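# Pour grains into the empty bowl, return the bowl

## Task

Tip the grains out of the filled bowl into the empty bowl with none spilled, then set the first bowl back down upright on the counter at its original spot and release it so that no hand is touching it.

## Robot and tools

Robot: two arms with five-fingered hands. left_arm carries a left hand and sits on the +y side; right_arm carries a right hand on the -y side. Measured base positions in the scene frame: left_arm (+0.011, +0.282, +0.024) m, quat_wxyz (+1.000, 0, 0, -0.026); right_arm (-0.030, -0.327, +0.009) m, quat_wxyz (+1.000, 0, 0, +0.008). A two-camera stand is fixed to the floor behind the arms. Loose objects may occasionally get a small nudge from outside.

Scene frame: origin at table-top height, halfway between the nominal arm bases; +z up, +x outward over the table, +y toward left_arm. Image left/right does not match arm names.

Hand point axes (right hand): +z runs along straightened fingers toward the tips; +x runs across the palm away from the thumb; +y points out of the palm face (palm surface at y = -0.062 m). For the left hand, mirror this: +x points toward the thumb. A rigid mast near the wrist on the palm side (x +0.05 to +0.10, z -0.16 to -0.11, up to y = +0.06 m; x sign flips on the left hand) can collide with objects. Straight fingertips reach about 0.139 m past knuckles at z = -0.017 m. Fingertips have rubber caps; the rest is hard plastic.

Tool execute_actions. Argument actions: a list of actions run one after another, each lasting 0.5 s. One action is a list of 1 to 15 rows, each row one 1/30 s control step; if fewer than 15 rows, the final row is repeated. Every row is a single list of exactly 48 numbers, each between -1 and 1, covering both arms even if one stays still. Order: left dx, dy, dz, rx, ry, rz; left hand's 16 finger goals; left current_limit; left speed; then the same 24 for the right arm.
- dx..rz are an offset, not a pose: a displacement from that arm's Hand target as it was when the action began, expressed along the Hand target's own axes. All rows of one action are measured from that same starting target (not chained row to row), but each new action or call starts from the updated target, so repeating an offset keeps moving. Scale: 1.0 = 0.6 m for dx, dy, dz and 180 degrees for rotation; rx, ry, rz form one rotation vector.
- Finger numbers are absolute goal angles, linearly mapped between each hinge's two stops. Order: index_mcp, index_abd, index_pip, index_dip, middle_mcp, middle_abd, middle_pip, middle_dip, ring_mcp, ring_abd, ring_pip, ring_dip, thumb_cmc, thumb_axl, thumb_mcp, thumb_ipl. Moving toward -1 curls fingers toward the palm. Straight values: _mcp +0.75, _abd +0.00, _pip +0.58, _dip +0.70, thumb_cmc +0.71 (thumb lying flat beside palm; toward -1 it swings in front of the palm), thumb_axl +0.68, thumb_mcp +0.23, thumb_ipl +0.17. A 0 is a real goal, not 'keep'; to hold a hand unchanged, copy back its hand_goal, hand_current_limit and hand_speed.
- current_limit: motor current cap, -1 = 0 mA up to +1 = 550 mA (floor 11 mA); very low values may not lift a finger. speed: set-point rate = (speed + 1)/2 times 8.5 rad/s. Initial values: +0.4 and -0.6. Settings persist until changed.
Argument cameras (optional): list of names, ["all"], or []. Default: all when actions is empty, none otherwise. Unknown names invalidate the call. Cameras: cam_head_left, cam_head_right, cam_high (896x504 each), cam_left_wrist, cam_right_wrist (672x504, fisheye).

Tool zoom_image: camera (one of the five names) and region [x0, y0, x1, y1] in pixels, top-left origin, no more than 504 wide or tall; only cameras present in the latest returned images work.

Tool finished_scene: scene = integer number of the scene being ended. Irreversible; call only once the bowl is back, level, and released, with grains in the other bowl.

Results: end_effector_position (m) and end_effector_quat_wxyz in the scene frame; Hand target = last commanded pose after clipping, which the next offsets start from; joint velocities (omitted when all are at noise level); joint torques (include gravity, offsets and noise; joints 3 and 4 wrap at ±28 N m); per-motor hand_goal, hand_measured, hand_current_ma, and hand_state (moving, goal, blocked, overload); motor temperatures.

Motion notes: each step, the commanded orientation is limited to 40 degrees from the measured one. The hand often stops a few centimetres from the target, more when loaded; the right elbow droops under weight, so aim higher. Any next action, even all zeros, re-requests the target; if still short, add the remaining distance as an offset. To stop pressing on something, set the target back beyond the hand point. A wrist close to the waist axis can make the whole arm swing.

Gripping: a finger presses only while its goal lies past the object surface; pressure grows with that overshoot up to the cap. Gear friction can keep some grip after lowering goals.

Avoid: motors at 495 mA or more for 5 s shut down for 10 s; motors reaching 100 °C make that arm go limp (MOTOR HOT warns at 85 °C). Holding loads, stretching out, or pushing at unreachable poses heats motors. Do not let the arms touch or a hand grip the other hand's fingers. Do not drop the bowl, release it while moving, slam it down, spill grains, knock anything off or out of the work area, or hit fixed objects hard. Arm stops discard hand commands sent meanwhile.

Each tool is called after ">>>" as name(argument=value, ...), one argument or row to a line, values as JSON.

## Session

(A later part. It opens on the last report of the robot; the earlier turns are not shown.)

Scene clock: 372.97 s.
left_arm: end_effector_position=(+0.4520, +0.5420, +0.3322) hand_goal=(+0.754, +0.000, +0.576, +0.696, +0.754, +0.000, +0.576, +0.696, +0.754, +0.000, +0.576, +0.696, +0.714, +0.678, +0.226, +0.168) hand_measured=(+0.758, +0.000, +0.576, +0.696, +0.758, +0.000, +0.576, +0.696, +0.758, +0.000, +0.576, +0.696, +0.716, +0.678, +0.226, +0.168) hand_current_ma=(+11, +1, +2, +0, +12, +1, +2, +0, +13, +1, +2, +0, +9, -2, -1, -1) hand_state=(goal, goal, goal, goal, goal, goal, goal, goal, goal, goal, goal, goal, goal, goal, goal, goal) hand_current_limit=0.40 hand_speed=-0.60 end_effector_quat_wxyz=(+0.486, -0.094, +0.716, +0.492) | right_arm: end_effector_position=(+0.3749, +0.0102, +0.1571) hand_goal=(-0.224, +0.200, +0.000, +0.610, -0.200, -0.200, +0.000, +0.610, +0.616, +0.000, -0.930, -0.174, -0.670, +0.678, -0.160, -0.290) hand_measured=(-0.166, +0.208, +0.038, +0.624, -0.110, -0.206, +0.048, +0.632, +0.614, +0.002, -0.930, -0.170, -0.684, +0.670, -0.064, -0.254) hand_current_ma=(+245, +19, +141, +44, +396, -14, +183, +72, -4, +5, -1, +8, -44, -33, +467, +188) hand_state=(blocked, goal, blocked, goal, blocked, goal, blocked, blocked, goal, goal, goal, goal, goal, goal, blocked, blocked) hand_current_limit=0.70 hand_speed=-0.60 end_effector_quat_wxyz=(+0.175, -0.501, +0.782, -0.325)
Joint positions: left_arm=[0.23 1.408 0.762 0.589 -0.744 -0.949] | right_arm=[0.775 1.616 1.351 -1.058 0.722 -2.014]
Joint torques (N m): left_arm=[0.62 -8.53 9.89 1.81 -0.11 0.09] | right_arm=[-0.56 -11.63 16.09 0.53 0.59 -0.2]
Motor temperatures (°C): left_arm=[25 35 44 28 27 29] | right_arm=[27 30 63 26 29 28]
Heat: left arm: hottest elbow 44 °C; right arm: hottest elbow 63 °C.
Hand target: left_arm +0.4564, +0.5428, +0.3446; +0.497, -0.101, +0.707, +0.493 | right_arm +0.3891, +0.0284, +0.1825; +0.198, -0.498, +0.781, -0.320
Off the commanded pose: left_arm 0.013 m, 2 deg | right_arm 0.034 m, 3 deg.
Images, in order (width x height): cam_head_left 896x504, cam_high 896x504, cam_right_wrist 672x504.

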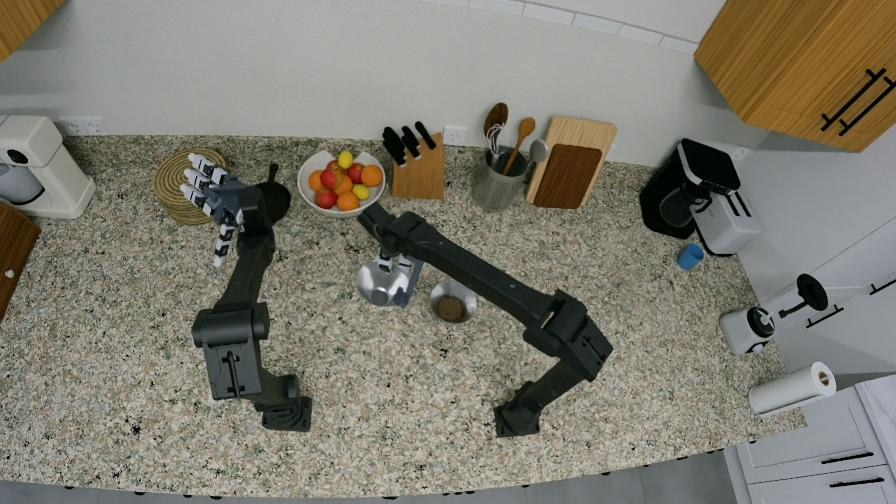

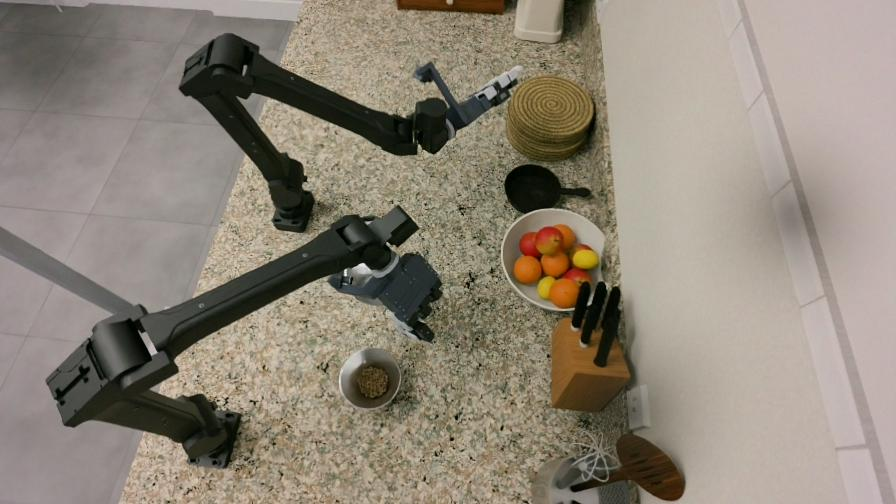

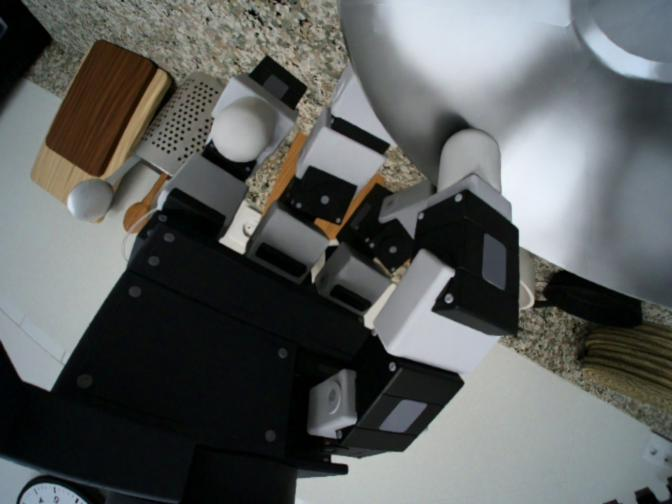

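>>> execute_actions(
  actions=[
    [[0,0,0,0,0,0,0.754,0,0.576,0.696,0.754,0,0.576,0.696,0.754,0,0.576,0.696,0.714,0.678,0.226,0.168,0.4,-0.6,0.01,0.0793,0.0405,0.0328,0.032,-0.0278,-0.225,0.2,0,0.61,-0.2,-0.2,0,0.61,0.616,0,-0.93,-0.174,-0.671,0.678,-0.16,-0.29,0.7,-0.6]],
  ],
  cameras=["cam_head_left","cam_head_right","cam_high"],
)

>>> zoom_image(
  camera="cam_head_left",
  region=[340, 260, 420, 340],
)

>>> zoom_image(
  camera="cam_head_right",
  region=[330, 260, 430, 340],
)

Scene clock: 398.70 s.
left_arm: end_effector_position=(+0.4520, +0.5420, +0.3322) hand_goal=(+0.754, +0.000, +0.576, +0.696, +0.754, +0.000, +0.576, +0.696, +0.754, +0.000, +0.576, +0.696, +0.714, +0.678, +0.226, +0.168) hand_measured=(+0.758, +0.000, +0.576, +0.696, +0.758, +0.000, +0.576, +0.696, +0.758, +0.000, +0.576, +0.696, +0.716, +0.678, +0.226, +0.168) hand_current_ma=(+11, +1, +2, +0, +12, +1, +2, +0, +13, +1, +2, +0, +9, -2, -1, -1) hand_state=(goal, goal, goal, goal, goal, goal, goal, goal, goal, goal, goal, goal, goal, goal, goal, goal) hand_current_limit=0.40 hand_speed=-0.60 end_effector_quat_wxyz=(+0.486, -0.094, +0.716, +0.492) | right_arm: end_effector_position=(+0.3646, +0.0214, +0.1181) hand_goal=(-0.224, +0.200, +0.000, +0.610, -0.200, -0.200, +0.000, +0.610, +0.616, +0.000, -0.930, -0.174, -0.670, +0.678, -0.160, -0.290) hand_measured=(-0.166, +0.210, +0.040, +0.624, -0.112, -0.202, +0.048, +0.632, +0.614, +0.002, -0.930, -0.170, -0.682, +0.670, -0.064, -0.254) hand_current_ma=(+245, +28, +150, +48, +392, -6, +183, +72, -6, +5, -1, +8, -36, -33, +467, +188) hand_state=(blocked, goal, blocked, goal, blocked, goal, blocked, blocked, goal, goal, goal, goal, goal, goal, blocked, blocked) hand_current_limit=0.70 hand_speed=-0.60 end_effector_quat_wxyz=(+0.156, -0.512, +0.746, -0.396)
Joint positions: left_arm=[0.23 1.408 0.762 0.589 -0.744 -0.949] | right_arm=[0.856 1.711 1.351 -1.084 0.874 -1.961]
Joint torques (N m): left_arm=[0.5 -8.7 9.84 1.91 -0.15 0.1] | right_arm=[-0.85 -12.57 12.05 0.18 0.78 -0.05]
Motor temperatures (°C): left_arm=[25 35 45 28 27 29] | right_arm=[27 30 67 26 29 28]
Heat: left arm: hottest elbow 45 °C; right arm: hottest elbow 67 °C.
Hand target: left_arm +0.4564, +0.5428, +0.3446; +0.497, -0.101, +0.707, +0.493 | right_arm +0.3709, +0.0298, +0.1320; +0.170, -0.504, +0.750, -0.393
Off the commanded pose: left_arm 0.013 m, 2 deg | right_arm 0.017 m, 2 deg.
Images, in order (width x height): cam_head_left 896x504, cam_head_right 896x504, cam_high 896x504.

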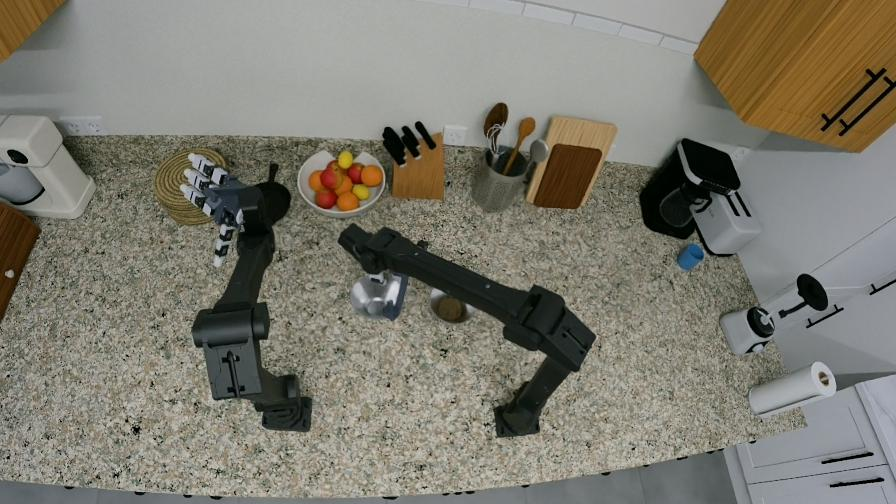

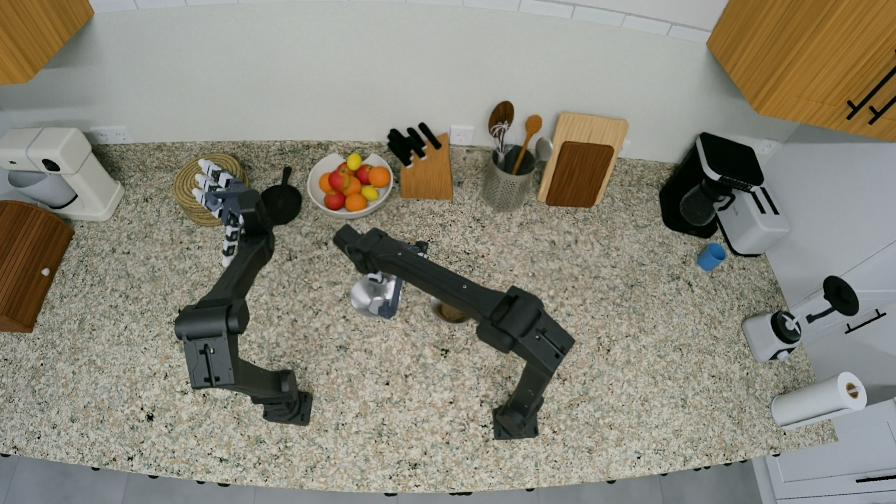

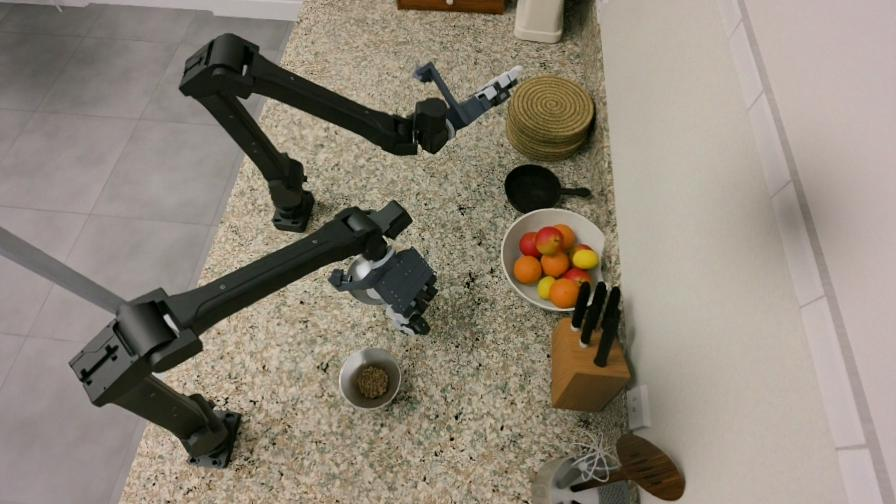

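Scaled by 6.300.

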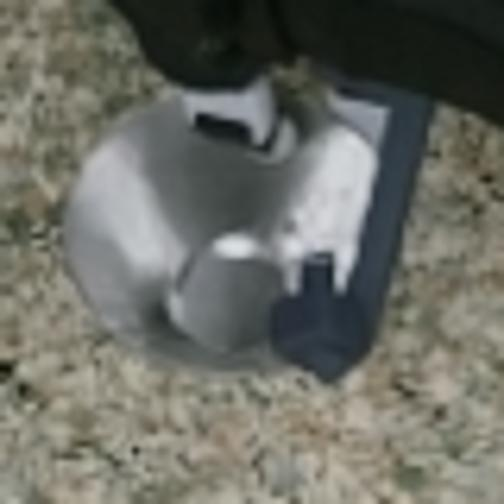

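Scaled by 5.040.

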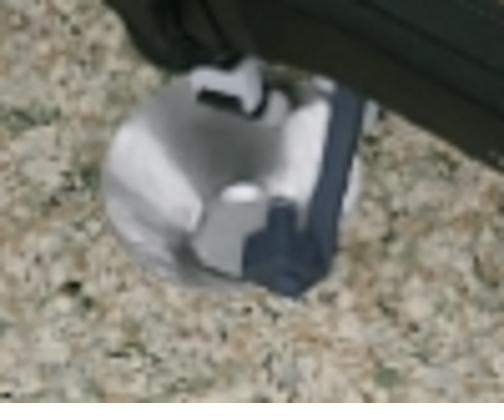

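>>> execute_actions(
  actions=[
    [[0,0,0,0,0,0,0.754,0,0.576,0.696,0.754,0,0.576,0.696,0.754,0,0.576,0.696,0.714,0.678,0.226,0.168,0.4,-0.6,-0.004,0.068,0.0543,-0.0024,-0.0035,0.0035,-0.225,0.2,0,0.61,-0.2,-0.2,0,0.61,0.616,0,-0.93,-0.174,-0.671,0.678,-0.16,-0.29,0.7,-0.6]],
  ],
  cameras=["cam_head_left","cam_head_right","cam_high"],
)

>>> zoom_image(
  camera="cam_head_left",
  region=[340, 270, 420, 350],
)

>>> zoom_image(
  camera="cam_high",
  region=[320, 230, 440, 350],
)

Scene clock: 414.80 s.
left_arm: end_effector_position=(+0.4520, +0.5420, +0.3322) hand_goal=(+0.754, +0.000, +0.576, +0.696, +0.754, +0.000, +0.576, +0.696, +0.754, +0.000, +0.576, +0.696, +0.714, +0.678, +0.226, +0.168) hand_measured=(+0.758, +0.000, +0.576, +0.696, +0.758, +0.000, +0.576, +0.696, +0.758, +0.000, +0.576, +0.696, +0.716, +0.678, +0.226, +0.168) hand_current_ma=(+11, +1, +2, +0, +12, +1, +2, +0, +13, +1, +2, +0, +9, -2, -1, -1) hand_state=(goal, goal, goal, goal, goal, goal, goal, goal, goal, goal, goal, goal, goal, goal, goal, goal) hand_current_limit=0.40 hand_speed=-0.60 end_effector_quat_wxyz=(+0.486, -0.094, +0.716, +0.492) | right_arm: end_effector_position=(+0.3635, +0.0227, +0.0773) hand_goal=(-0.224, +0.200, +0.000, +0.610, -0.200, -0.200, +0.000, +0.610, +0.616, +0.000, -0.930, -0.174, -0.670, +0.678, -0.160, -0.290) hand_measured=(-0.166, +0.212, +0.040, +0.624, -0.112, -0.202, +0.048, +0.632, +0.614, +0.002, -0.930, -0.170, -0.682, +0.670, -0.064, -0.254) hand_current_ma=(+245, +30, +150, +48, +391, -4, +183, +72, -6, +5, -1, +8, -35, -33, +467, +188) hand_state=(blocked, goal, blocked, goal, blocked, goal, blocked, blocked, goal, goal, goal, goal, goal, goal, blocked, blocked) hand_current_limit=0.70 hand_speed=-0.60 end_effector_quat_wxyz=(+0.167, -0.506, +0.751, -0.389)
Joint positions: left_arm=[0.23 1.408 0.762 0.589 -0.744 -0.949] | right_arm=[0.856 1.738 1.271 -0.952 0.865 -1.955]
Joint torques (N m): left_arm=[0.62 -8.76 9.91 1.92 -0.14 0.07] | right_arm=[-1.2 -13.1 9.72 1.09 0.67 -0.13]
Motor temperatures (°C): left_arm=[25 35 45 28 27 29] | right_arm=[27 31 64 26 29 28]
Heat: left arm: hottest elbow 45 °C; right arm: hottest elbow 64 °C.
Hand target: left_arm +0.4564, +0.5428, +0.3446; +0.497, -0.101, +0.707, +0.493 | right_arm +0.3678, +0.0259, +0.0801; +0.174, -0.502, +0.754, -0.386
Off the commanded pose: left_arm 0.013 m, 2 deg | right_arm 0.006 m, 1 deg.
Images, in order (width x height): cam_head_left 896x504, cam_head_right 896x504, cam_high 896x504.

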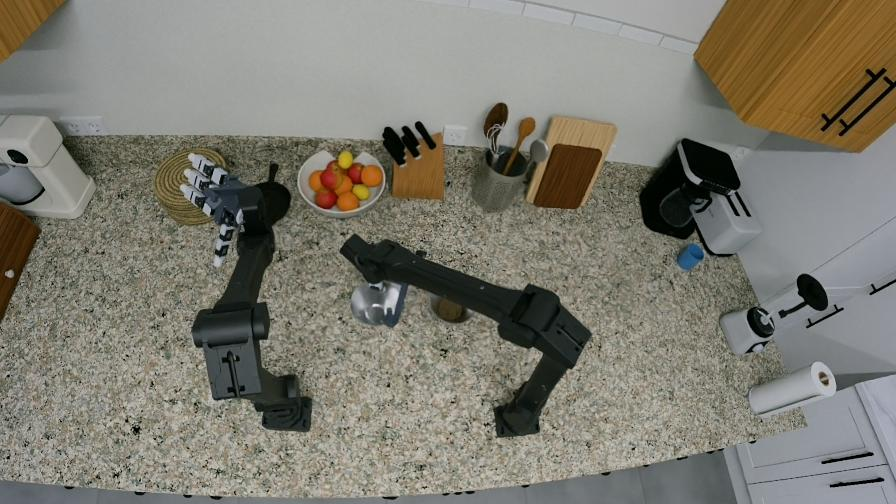

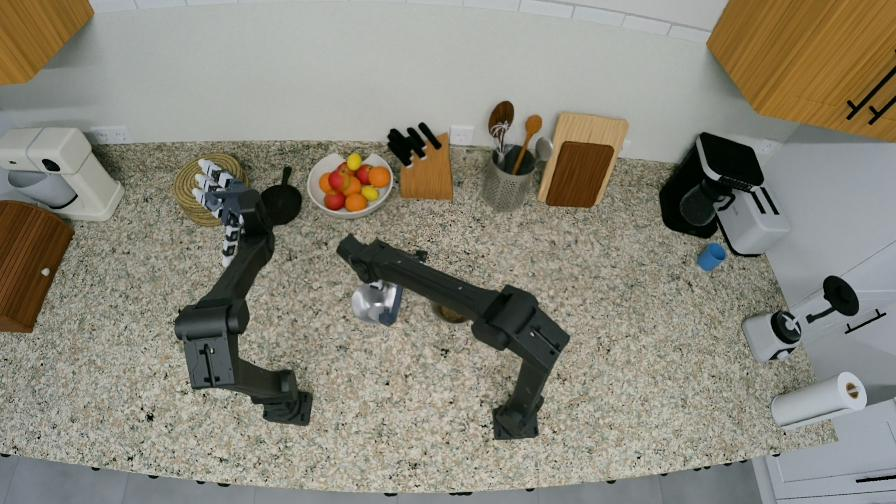

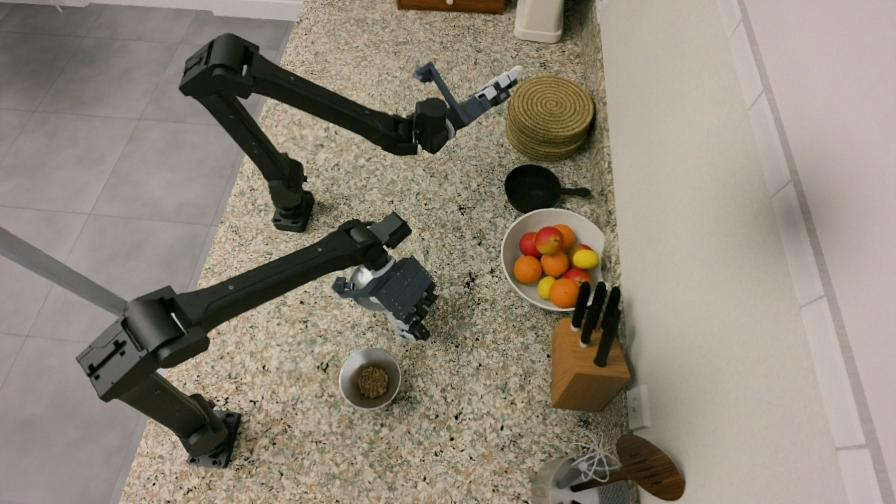

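Scaled by 6.300.

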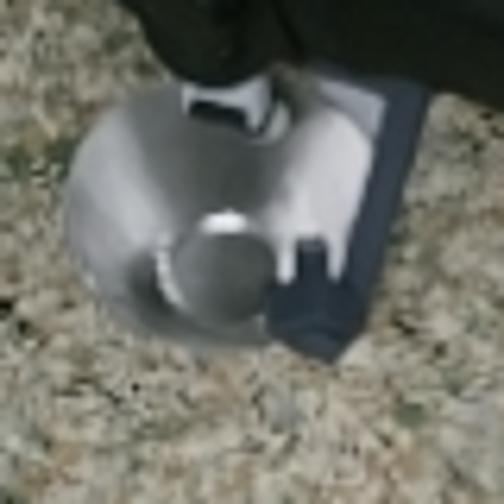

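Scaled by 4.200.

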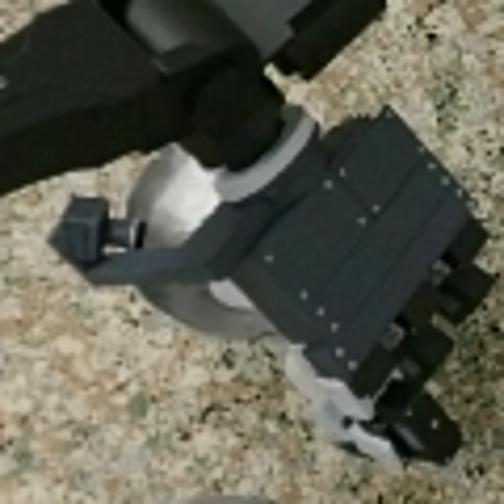

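>>> execute_actions(
  actions=[
    [[0,0,0,0,0,0,0.754,0,0.576,0.696,0.754,0,0.576,0.696,0.754,0,0.576,0.696,0.714,0.678,0.226,0.168,0.4,-0.6,-0.0036,0.0203,0.017,0,0,0,-0.225,0.2,0,0.61,-0.2,-0.2,0,0.61,0.616,0,-0.93,-0.174,-0.671,0.678,-0.16,-0.29,0.7,-0.6]],
  ],
  cameras=["cam_head_left","cam_head_right"],
)

>>> zoom_image(
  camera="cam_head_left",
  region=[340, 270, 420, 350],
)

Scene clock: 427.47 s.
left_arm: end_effector_position=(+0.4520, +0.5420, +0.3322) hand_goal=(+0.754, +0.000, +0.576, +0.696, +0.754, +0.000, +0.576, +0.696, +0.754, +0.000, +0.576, +0.696, +0.714, +0.678, +0.226, +0.168) hand_measured=(+0.758, +0.000, +0.576, +0.696, +0.758, +0.000, +0.576, +0.696, +0.758, +0.000, +0.576, +0.696, +0.716, +0.678, +0.226, +0.168) hand_current_ma=(+11, +1, +2, +0, +12, +1, +2, +0, +13, +1, +2, +0, +9, -2, -1, -1) hand_state=(goal, goal, goal, goal, goal, goal, goal, goal, goal, goal, goal, goal, goal, goal, goal, goal) hand_current_limit=0.40 hand_speed=-0.60 end_effector_quat_wxyz=(+0.486, -0.094, +0.716, +0.492) | right_arm: end_effector_position=(+0.3649, +0.0244, +0.0663) hand_goal=(-0.224, +0.200, +0.000, +0.610, -0.200, -0.200, +0.000, +0.610, +0.616, +0.000, -0.930, -0.174, -0.670, +0.678, -0.160, -0.290) hand_measured=(-0.166, +0.212, +0.040, +0.624, -0.112, -0.202, +0.048, +0.632, +0.614, +0.002, -0.930, -0.170, -0.682, +0.670, -0.064, -0.254) hand_current_ma=(+245, +30, +150, +48, +391, -4, +183, +72, -6, +5, -1, +8, -35, -33, +468, +188) hand_state=(blocked, goal, blocked, goal, blocked, goal, blocked, blocked, goal, goal, goal, goal, goal, goal, blocked, blocked) hand_current_limit=0.70 hand_speed=-0.60 end_effector_quat_wxyz=(+0.172, -0.504, +0.752, -0.388)
Joint positions: left_arm=[0.23 1.408 0.762 0.589 -0.744 -0.949] | right_arm=[0.856 1.751 1.255 -0.913 0.865 -1.955]
Joint torques (N m): left_arm=[0.38 -8.82 9.88 1.84 -0.14 0.11] | right_arm=[-0.91 -12.22 9.35 1.03 0.67 -0.11]
Motor temperatures (°C): left_arm=[25 35 45 28 27 29] | right_arm=[27 32 60 26 29 28]
Heat: left arm: hottest elbow 45 °C; right arm: hottest elbow 60 °C.
Hand target: left_arm +0.4564, +0.5428, +0.3446; +0.497, -0.101, +0.707, +0.493 | right_arm +0.3677, +0.0260, +0.0639; +0.174, -0.502, +0.754, -0.386
Off the commanded pose: left_arm 0.013 m, 2 deg | right_arm 0.004 m, 0 deg.
Images, in order (width x height): cam_head_left 896x504, cam_head_right 896x504.

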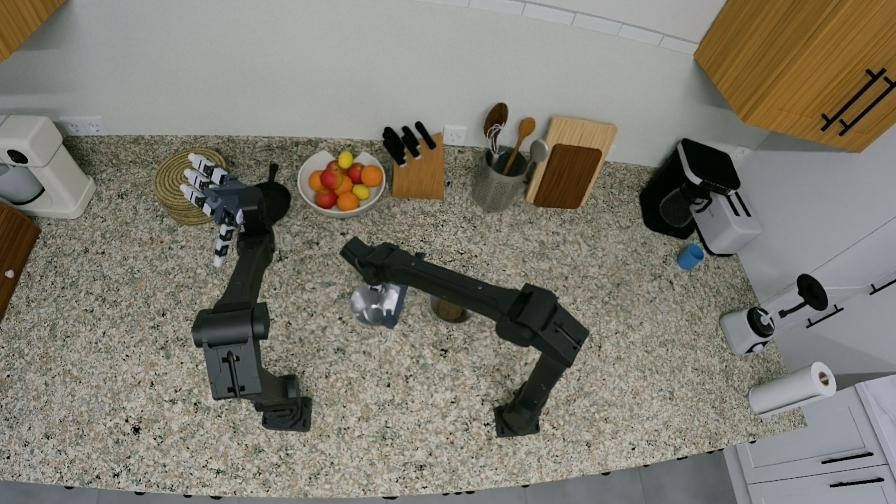

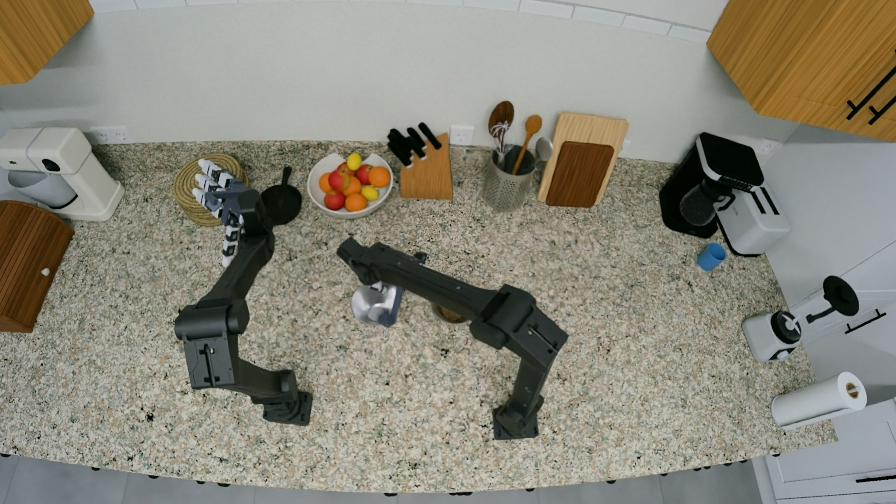

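Scaled by 6.300.

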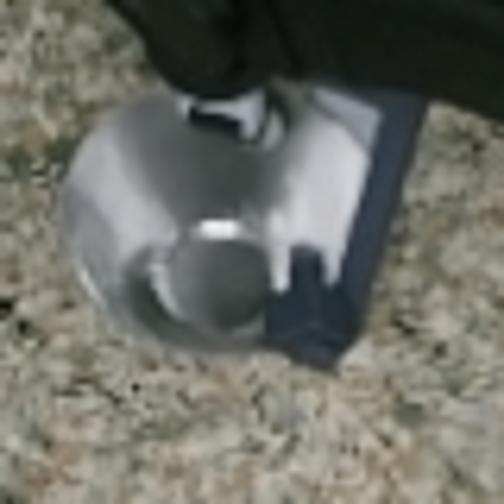

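>>> execute_actions(
  actions=[
    [[0,0,0,0,0,0,0.754,0,0.576,0.696,0.754,0,0.576,0.696,0.754,0,0.576,0.696,0.714,0.678,0.226,0.168,0.4,-0.6,-0.0009,0.0113,0.0082,0,0,0,-0.225,0.2,0,0.61,-0.2,-0.2,0,0.61,0.616,0,-0.93,-0.174,-0.671,0.678,-0.16,-0.29,0.7,-0.6]],
  ],
  cameras=["cam_head_left"],
)

>>> zoom_image(
  camera="cam_head_left",
  region=[340, 270, 420, 350],
)

Scene clock: 431.90 s.
left_arm: end_effector_position=(+0.4520, +0.5420, +0.3322) hand_goal=(+0.754, +0.000, +0.576, +0.696, +0.754, +0.000, +0.576, +0.696, +0.754, +0.000, +0.576, +0.696, +0.714, +0.678, +0.226, +0.168) hand_measured=(+0.758, +0.000, +0.576, +0.696, +0.758, +0.000, +0.576, +0.696, +0.758, +0.000, +0.576, +0.696, +0.716, +0.678, +0.226, +0.168) hand_current_ma=(+11, +1, +2, +0, +12, +1, +2, +0, +13, +1, +2, +0, +9, -2, -1, -1) hand_state=(goal, goal, goal, goal, goal, goal, goal, goal, goal, goal, goal, goal, goal, goal, goal, goal) hand_current_limit=0.40 hand_speed=-0.60 end_effector_quat_wxyz=(+0.486, -0.094, +0.716, +0.492) | right_arm: end_effector_position=(+0.3646, +0.0241, +0.0586) hand_goal=(-0.224, +0.200, +0.000, +0.610, -0.200, -0.200, +0.000, +0.610, +0.616, +0.000, -0.930, -0.174, -0.670, +0.678, -0.160, -0.290) hand_measured=(-0.166, +0.212, +0.040, +0.624, -0.112, -0.202, +0.048, +0.632, +0.614, +0.002, -0.930, -0.170, -0.682, +0.670, -0.064, -0.254) hand_current_ma=(+245, +30, +150, +48, +391, -4, +183, +72, -6, +5, -1, +8, -35, -33, +468, +188) hand_state=(blocked, goal, blocked, goal, blocked, goal, blocked, blocked, goal, goal, goal, goal, goal, goal, blocked, blocked) hand_current_limit=0.70 hand_speed=-0.60 end_effector_quat_wxyz=(+0.172, -0.504, +0.752, -0.387)
Joint positions: left_arm=[0.23 1.408 0.762 0.589 -0.744 -0.949] | right_arm=[0.856 1.759 1.244 -0.893 0.865 -1.955]
Joint torques (N m): left_arm=[0.62 -8.59 9.88 1.95 -0.14 0.07] | right_arm=[-1.38 -12.63 9.2 1.01 0.71 -0.1]
Motor temperatures (°C): left_arm=[25 35 45 28 27 29] | right_arm=[27 31 59 26 29 28]
Heat: left arm: hottest elbow 45 °C; right arm: hottest elbow 59 °C.
Hand target: left_arm +0.4564, +0.5428, +0.3446; +0.497, -0.101, +0.707, +0.493 | right_arm +0.3670, +0.0259, +0.0557; +0.174, -0.502, +0.754, -0.386
Off the commanded pose: left_arm 0.013 m, 2 deg | right_arm 0.004 m, 0 deg.
Images, in order (width x height): cam_head_left 896x504.

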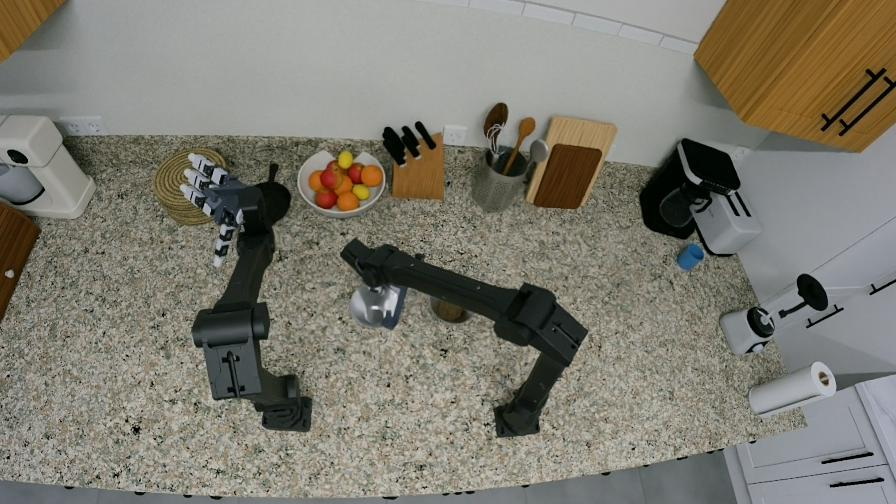

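Scaled by 6.300.

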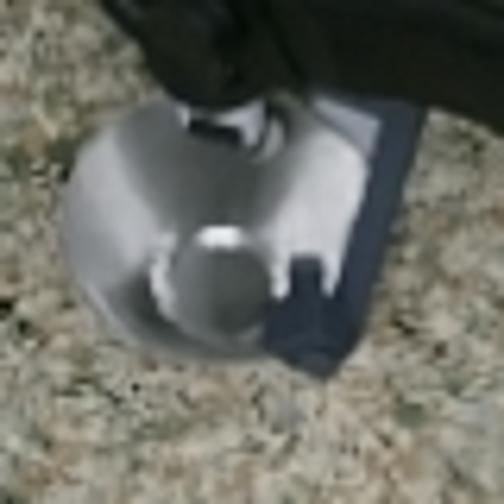

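>>> execute_actions(
  actions=[
    [[0,0,0,0,0,0,0.754,0,0.576,0.696,0.754,0,0.576,0.696,0.754,0,0.576,0.696,0.714,0.678,0.226,0.168,0.4,-0.6,-0.0011,0.0065,0.0053,0,0,0,-0.225,0.2,0,0.61,-0.2,-0.2,0,0.61,0.616,0,-0.93,-0.174,-0.671,0.678,-0.16,-0.29,0.7,-0.6]],
  ],
  cameras=["cam_head_left"],
)

>>> zoom_image(
  camera="cam_head_left",
  region=[340, 270, 420, 350],
)

Scene clock: 436.67 s.
left_arm: end_effector_position=(+0.4520, +0.5420, +0.3322) hand_goal=(+0.754, +0.000, +0.576, +0.696, +0.754, +0.000, +0.576, +0.696, +0.754, +0.000, +0.576, +0.696, +0.714, +0.678, +0.226, +0.168) hand_measured=(+0.758, +0.000, +0.576, +0.696, +0.758, +0.000, +0.576, +0.696, +0.758, +0.000, +0.576, +0.696, +0.716, +0.678, +0.226, +0.168) hand_current_ma=(+11, +1, +2, +0, +12, +1, +2, +0, +13, +1, +2, +0, +9, -2, -1, -1) hand_state=(goal, goal, goal, goal, goal, goal, goal, goal, goal, goal, goal, goal, goal, goal, goal, goal) hand_current_limit=0.40 hand_speed=-0.60 end_effector_quat_wxyz=(+0.486, -0.094, +0.716, +0.492) | right_arm: end_effector_position=(+0.3646, +0.0240, +0.0541) hand_goal=(-0.224, +0.200, +0.000, +0.610, -0.200, -0.200, +0.000, +0.610, +0.616, +0.000, -0.930, -0.174, -0.670, +0.678, -0.160, -0.290) hand_measured=(-0.166, +0.212, +0.040, +0.624, -0.112, -0.202, +0.048, +0.632, +0.614, +0.002, -0.930, -0.170, -0.682, +0.670, -0.064, -0.254) hand_current_ma=(+245, +30, +150, +48, +391, -4, +183, +72, -6, +5, -1, +8, -35, -33, +467, +188) hand_state=(blocked, goal, blocked, goal, blocked, goal, blocked, blocked, goal, goal, goal, goal, goal, goal, blocked, blocked) hand_current_limit=0.70 hand_speed=-0.60 end_effector_quat_wxyz=(+0.173, -0.504, +0.752, -0.387)
Joint positions: left_arm=[0.23 1.408 0.762 0.589 -0.744 -0.949] | right_arm=[0.856 1.765 1.238 -0.881 0.865 -1.955]
Joint torques (N m): left_arm=[0.62 -8.94 9.83 1.94 -0.14 0.09] | right_arm=[-1.55 -12.98 9.03 1.02 0.68 -0.1]
Motor temperatures (°C): left_arm=[25 35 45 28 27 29] | right_arm=[27 31 58 26 29 28]
Heat: left arm: hottest elbow 45 °C; right arm: hottest elbow 58 °C.
Hand target: left_arm +0.4564, +0.5428, +0.3446; +0.497, -0.101, +0.707, +0.493 | right_arm +0.3668, +0.0258, +0.0504; +0.174, -0.502, +0.754, -0.386
Off the commanded pose: left_arm 0.013 m, 2 deg | right_arm 0.005 m, 0 deg.
Images, in order (width x height): cam_head_left 896x504.

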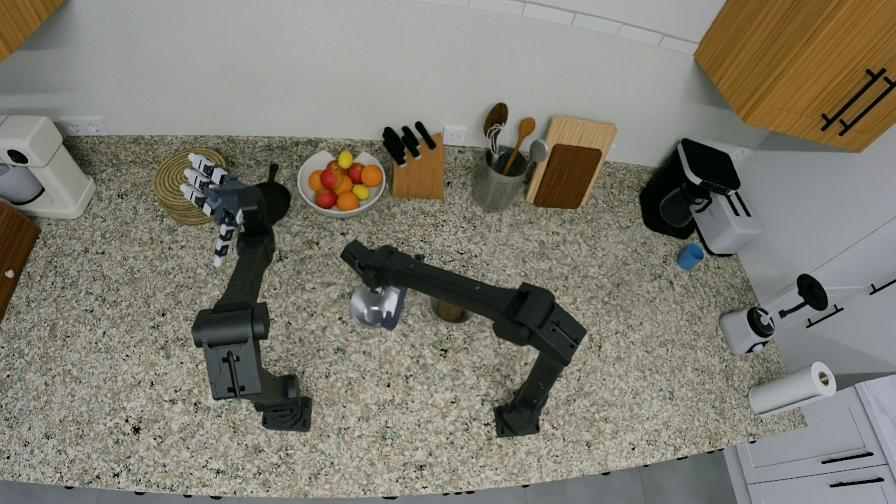

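Scaled by 6.300.

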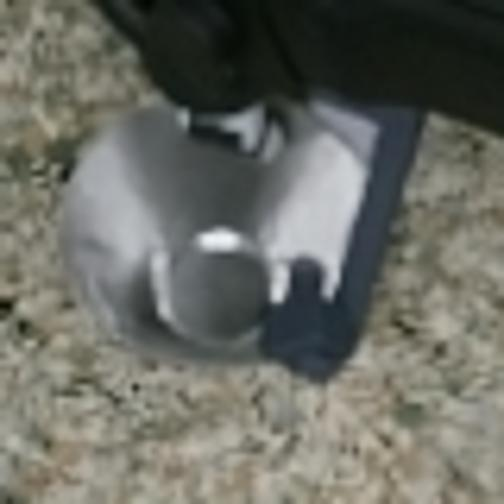

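>>> execute_actions(
  actions=[
    [[0,0,0,0,0,0,0.754,0,0.576,0.696,0.754,0,0.576,0.696,0.754,0,0.576,0.696,0.714,0.678,0.226,0.168,0.4,-0.6,-0.0011,0.0063,0.0053,0,0,0,-0.225,0.2,0,0.61,-0.2,-0.2,0,0.61,0.616,0,-0.93,-0.174,-0.671,0.678,-0.16,-0.29,0.7,-0.6]],
  ],
  cameras=["cam_head_left"],
)

>>> zoom_image(
  camera="cam_head_left",
  region=[340, 270, 420, 350],
)

Scene clock: 440.03 s.
left_arm: end_effector_position=(+0.4520, +0.5420, +0.3322) hand_goal=(+0.754, +0.000, +0.576, +0.696, +0.754, +0.000, +0.576, +0.696, +0.754, +0.000, +0.576, +0.696, +0.714, +0.678, +0.226, +0.168) hand_measured=(+0.758, +0.000, +0.576, +0.696, +0.758, +0.000, +0.576, +0.696, +0.758, +0.000, +0.576, +0.696, +0.716, +0.678, +0.226, +0.168) hand_current_ma=(+11, +1, +2, +0, +12, +1, +2, +0, +13, +1, +2, +0, +9, -2, -1, -1) hand_state=(goal, goal, goal, goal, goal, goal, goal, goal, goal, goal, goal, goal, goal, goal, goal, goal) hand_current_limit=0.40 hand_speed=-0.60 end_effector_quat_wxyz=(+0.486, -0.094, +0.716, +0.492) | right_arm: end_effector_position=(+0.3659, +0.0255, +0.0517) hand_goal=(-0.224, +0.200, +0.000, +0.610, -0.200, -0.200, +0.000, +0.610, +0.616, +0.000, -0.930, -0.174, -0.670, +0.678, -0.160, -0.290) hand_measured=(-0.166, +0.212, +0.040, +0.624, -0.112, -0.202, +0.048, +0.632, +0.614, +0.002, -0.930, -0.170, -0.680, +0.670, -0.064, -0.254) hand_current_ma=(+245, +30, +150, +48, +389, -4, +183, +72, -6, +5, -1, +8, -35, -33, +468, +188) hand_state=(blocked, goal, blocked, goal, blocked, goal, blocked, blocked, goal, goal, goal, goal, goal, goal, blocked, blocked) hand_current_limit=0.70 hand_speed=-0.60 end_effector_quat_wxyz=(+0.175, -0.503, +0.753, -0.387)
Joint positions: left_arm=[0.23 1.408 0.762 0.589 -0.744 -0.949] | right_arm=[0.856 1.769 1.236 -0.868 0.865 -1.955]
Joint torques (N m): left_arm=[0.5 -8.88 9.84 1.95 -0.12 0.09] | right_arm=[-0.62 -12.81 8.8 1.09 0.66 -0.1]
Motor temperatures (°C): left_arm=[25 35 45 28 27 29] | right_arm=[27 31 58 26 29 28]
Heat: left arm: hottest elbow 45 °C; right arm: hottest elbow 58 °C.
Hand target: left_arm +0.4564, +0.5428, +0.3446; +0.497, -0.101, +0.707, +0.493 | right_arm +0.3669, +0.0259, +0.0456; +0.174, -0.502, +0.754, -0.386
Off the commanded pose: left_arm 0.013 m, 2 deg | right_arm 0.006 m, 0 deg.
Images, in order (width x height): cam_head_left 896x504.

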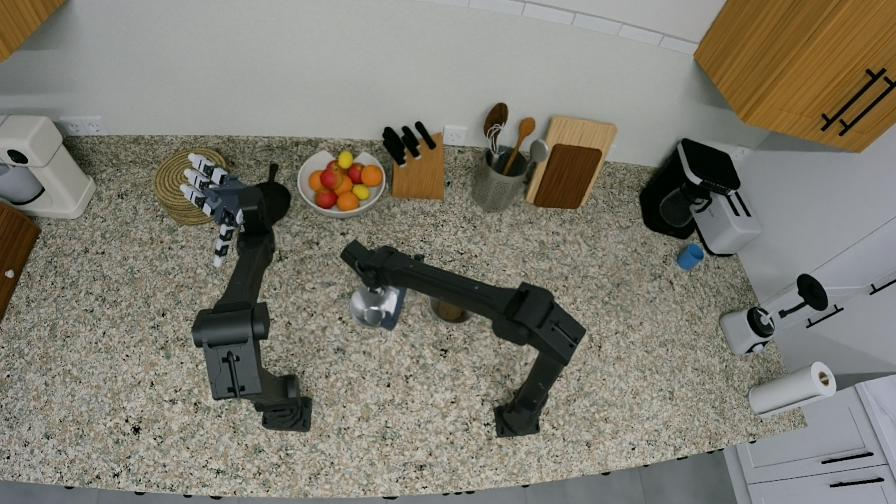

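Scaled by 6.300.

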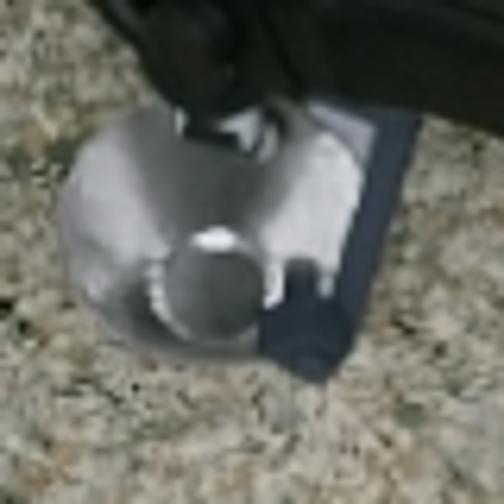

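>>> execute_actions(
  actions=[
    [[0,0,0,0,0,0,0.754,0,0.576,0.696,0.754,0,0.576,0.696,0.754,0,0.576,0.696,0.714,0.678,0.226,0.168,0.4,-0.6,0.0025,0.0078,0.0042,0,0,0,-0.225,0.2,0,0.61,-0.2,-0.2,0,0.61,0.616,0,-0.93,-0.174,-0.671,0.678,-0.16,-0.29,0.7,-0.6]],
  ],
  cameras=["cam_head_left"],
)

>>> zoom_image(
  camera="cam_head_left",
  region=[340, 270, 420, 350],
)

Scene clock: 446.57 s.
left_arm: end_effector_position=(+0.4520, +0.5420, +0.3322) hand_goal=(+0.754, +0.000, +0.576, +0.696, +0.754, +0.000, +0.576, +0.696, +0.754, +0.000, +0.576, +0.696, +0.714, +0.678, +0.226, +0.168) hand_measured=(+0.758, +0.000, +0.576, +0.696, +0.758, +0.000, +0.576, +0.696, +0.758, +0.000, +0.576, +0.696, +0.716, +0.678, +0.226, +0.168) hand_current_ma=(+11, +1, +2, +0, +12, +1, +2, +0, +13, +1, +2, +0, +9, -2, -1, -1) hand_state=(goal, goal, goal, goal, goal, goal, goal, goal, goal, goal, goal, goal, goal, goal, goal, goal) hand_current_limit=0.40 hand_speed=-0.60 end_effector_quat_wxyz=(+0.486, -0.094, +0.716, +0.492) | right_arm: end_effector_position=(+0.3660, +0.0255, +0.0494) hand_goal=(-0.224, +0.200, +0.000, +0.610, -0.200, -0.200, +0.000, +0.610, +0.616, +0.000, -0.930, -0.174, -0.670, +0.678, -0.160, -0.290) hand_measured=(-0.166, +0.212, +0.040, +0.622, -0.124, -0.202, +0.048, +0.632, +0.614, +0.002, -0.930, -0.170, -0.680, +0.670, -0.064, -0.254) hand_current_ma=(+245, +31, +150, +39, +330, -6, +180, +72, -6, +5, -1, +8, -35, -33, +467, +188) hand_state=(blocked, goal, blocked, goal, blocked, goal, blocked, blocked, goal, goal, goal, goal, goal, goal, blocked, blocked) hand_current_limit=0.70 hand_speed=-0.60 end_effector_quat_wxyz=(+0.178, -0.502, +0.753, -0.386)
Joint positions: left_arm=[0.23 1.408 0.762 0.589 -0.744 -0.949] | right_arm=[0.856 1.769 1.229 -0.854 0.865 -1.955]
Joint torques (N m): left_arm=[0.67 -8.59 9.89 1.89 -0.14 0.09] | right_arm=[-0.97 -12.16 8.25 0.94 0.63 -0.06]
Motor temperatures (°C): left_arm=[25 35 45 28 27 29] | right_arm=[27 31 56 26 29 28]
Heat: left arm: hottest elbow 45 °C; right arm: hottest elbow 56 °C.
Hand target: left_arm +0.4564, +0.5428, +0.3446; +0.497, -0.101, +0.707, +0.493 | right_arm +0.3649, +0.0245, +0.0407; +0.174, -0.502, +0.754, -0.386
Off the commanded pose: left_arm 0.013 m, 2 deg | right_arm 0.009 m, 0 deg.
Images, in order (width x height): cam_head_left 896x504.

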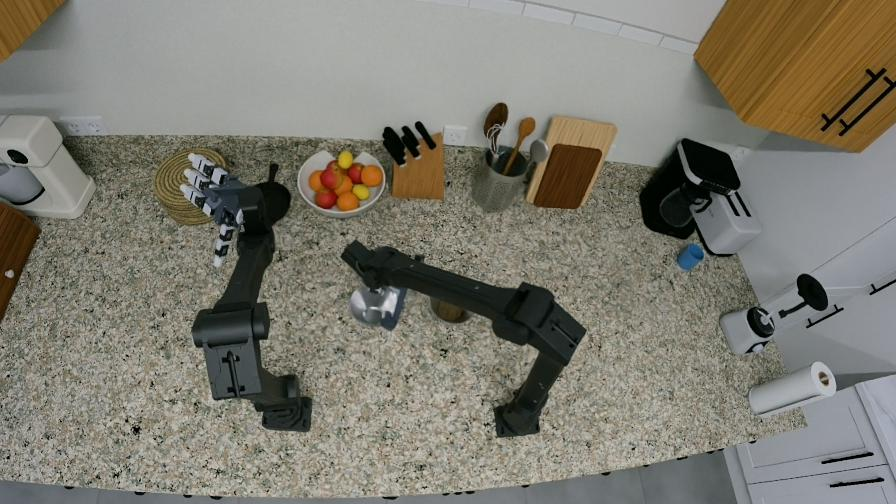

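Scaled by 6.300.

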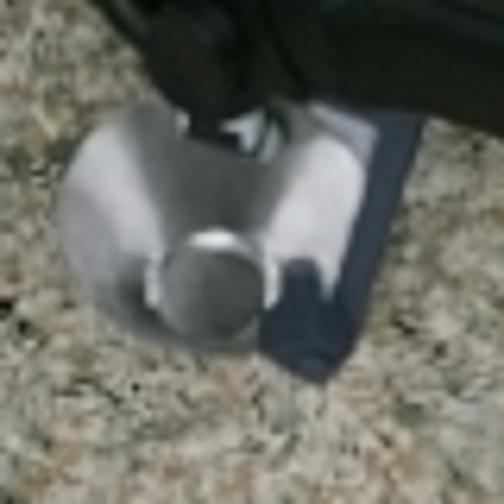

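>>> execute_actions(
  actions=[
    [[0,0,0,0,0,0,0.754,0,0.576,0.696,0.754,0,0.576,0.696,0.754,0,0.576,0.696,0.714,0.678,0.226,0.168,0.4,-0.6,0.0009,-0.0051,-0.0043,0,0,0,-0.166,0.212,0.04,0.622,-0.124,-0.202,0.048,0.632,0.616,0,-0.93,-0.17,-0.68,0.67,-0.064,-0.254,0.2,-0.8]],
    [[0,0,0,0,0,0,0.754,0,0.576,0.696,0.754,0,0.576,0.696,0.754,0,0.576,0.696,0.714,0.678,0.226,0.168,0.4,-0.6,0,0,0,0,0,0,-0.12,0.2,0.04,0.622,-0.08,-0.2,0.048,0.632,0.616,0,-0.93,-0.17,-0.675,0.675,-0.01,-0.28,0.2,-0.8]],
  ],
  cameras=["cam_head_left","cam_right_wrist"],
)

>>> zoom_image(
  camera="cam_head_left",
  region=[340, 270, 420, 350],
)

Scene clock: 457.87 s.
left_arm: end_effector_position=(+0.4520, +0.5420, +0.3322) hand_goal=(+0.754, +0.000, +0.576, +0.696, +0.754, +0.000, +0.576, +0.696, +0.754, +0.000, +0.576, +0.696, +0.714, +0.678, +0.226, +0.168) hand_measured=(+0.758, +0.000, +0.576, +0.696, +0.758, +0.000, +0.576, +0.696, +0.758, +0.000, +0.576, +0.696, +0.716, +0.678, +0.226, +0.168) hand_current_ma=(+11, +1, +2, +0, +12, +1, +2, +0, +13, +1, +2, +0, +9, -2, -1, -1) hand_state=(goal, goal, goal, goal, goal, goal, goal, goal, goal, goal, goal, goal, goal, goal, goal, goal) hand_current_limit=0.40 hand_speed=-0.60 end_effector_quat_wxyz=(+0.486, -0.094, +0.716, +0.492) | right_arm: end_effector_position=(+0.3659, +0.0255, +0.0494) hand_goal=(-0.120, +0.200, +0.040, +0.622, -0.080, -0.200, +0.048, +0.632, +0.616, +0.000, -0.930, -0.170, -0.674, +0.676, -0.010, -0.280) hand_measured=(-0.120, +0.202, +0.046, +0.624, -0.080, -0.202, +0.054, +0.636, +0.614, +0.002, -0.930, -0.170, -0.678, +0.672, -0.010, -0.280) hand_current_ma=(+0, +5, +20, +6, -1, -3, +18, +10, -6, +5, -1, -2, -13, -17, -3, +3) hand_state=(goal, goal, goal, goal, goal, goal, goal, goal, goal, goal, goal, goal, goal, goal, goal, goal) hand_current_limit=0.20 hand_speed=-0.80 end_effector_quat_wxyz=(+0.178, -0.502, +0.753, -0.386)
Joint positions: left_arm=[0.23 1.408 0.762 0.589 -0.744 -0.949] | right_arm=[0.856 1.769 1.229 -0.854 0.865 -1.955]
Joint torques (N m): left_arm=[0.38 -8.7 9.88 1.96 -0.13 0.1] | right_arm=[-0.85 -12.75 8.77 0.75 0.64 -0.08]
Heat: left arm: hottest elbow 45 °C; right arm: hottest elbow 53 °C.
Hand target: left_arm +0.4564, +0.5428, +0.3446; +0.497, -0.101, +0.707, +0.493 | right_arm +0.3649, +0.0244, +0.0447; +0.174, -0.502, +0.754, -0.386
Off the commanded pose: left_arm 0.013 m, 2 deg | right_arm 0.005 m, 0 deg.
Images, in order (width x height): cam_head_left 896x504, cam_right_wrist 672x504.

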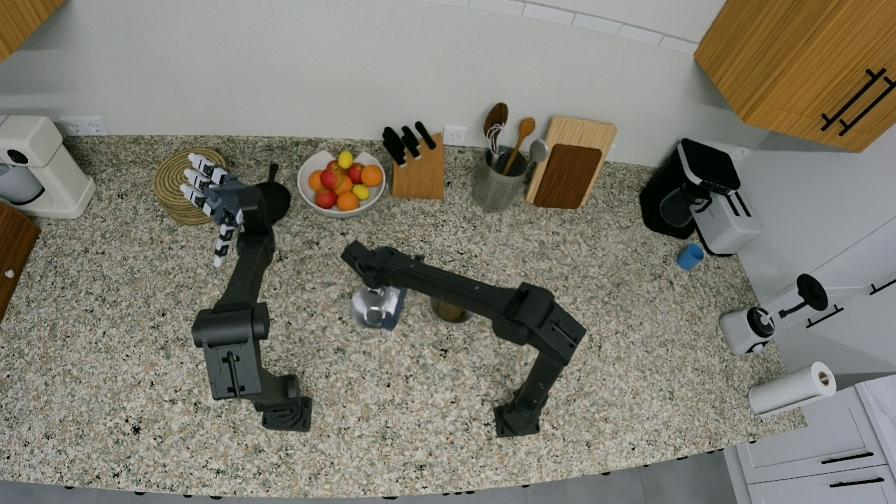

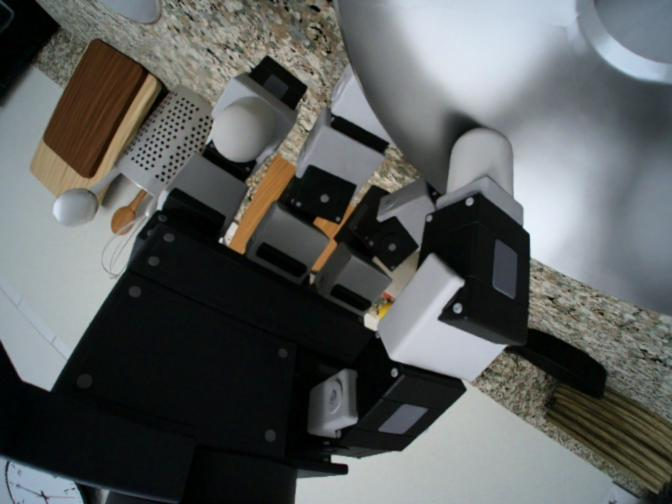

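Scaled by 6.300.

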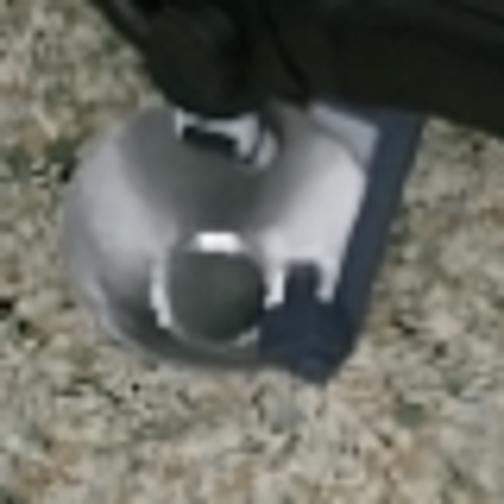

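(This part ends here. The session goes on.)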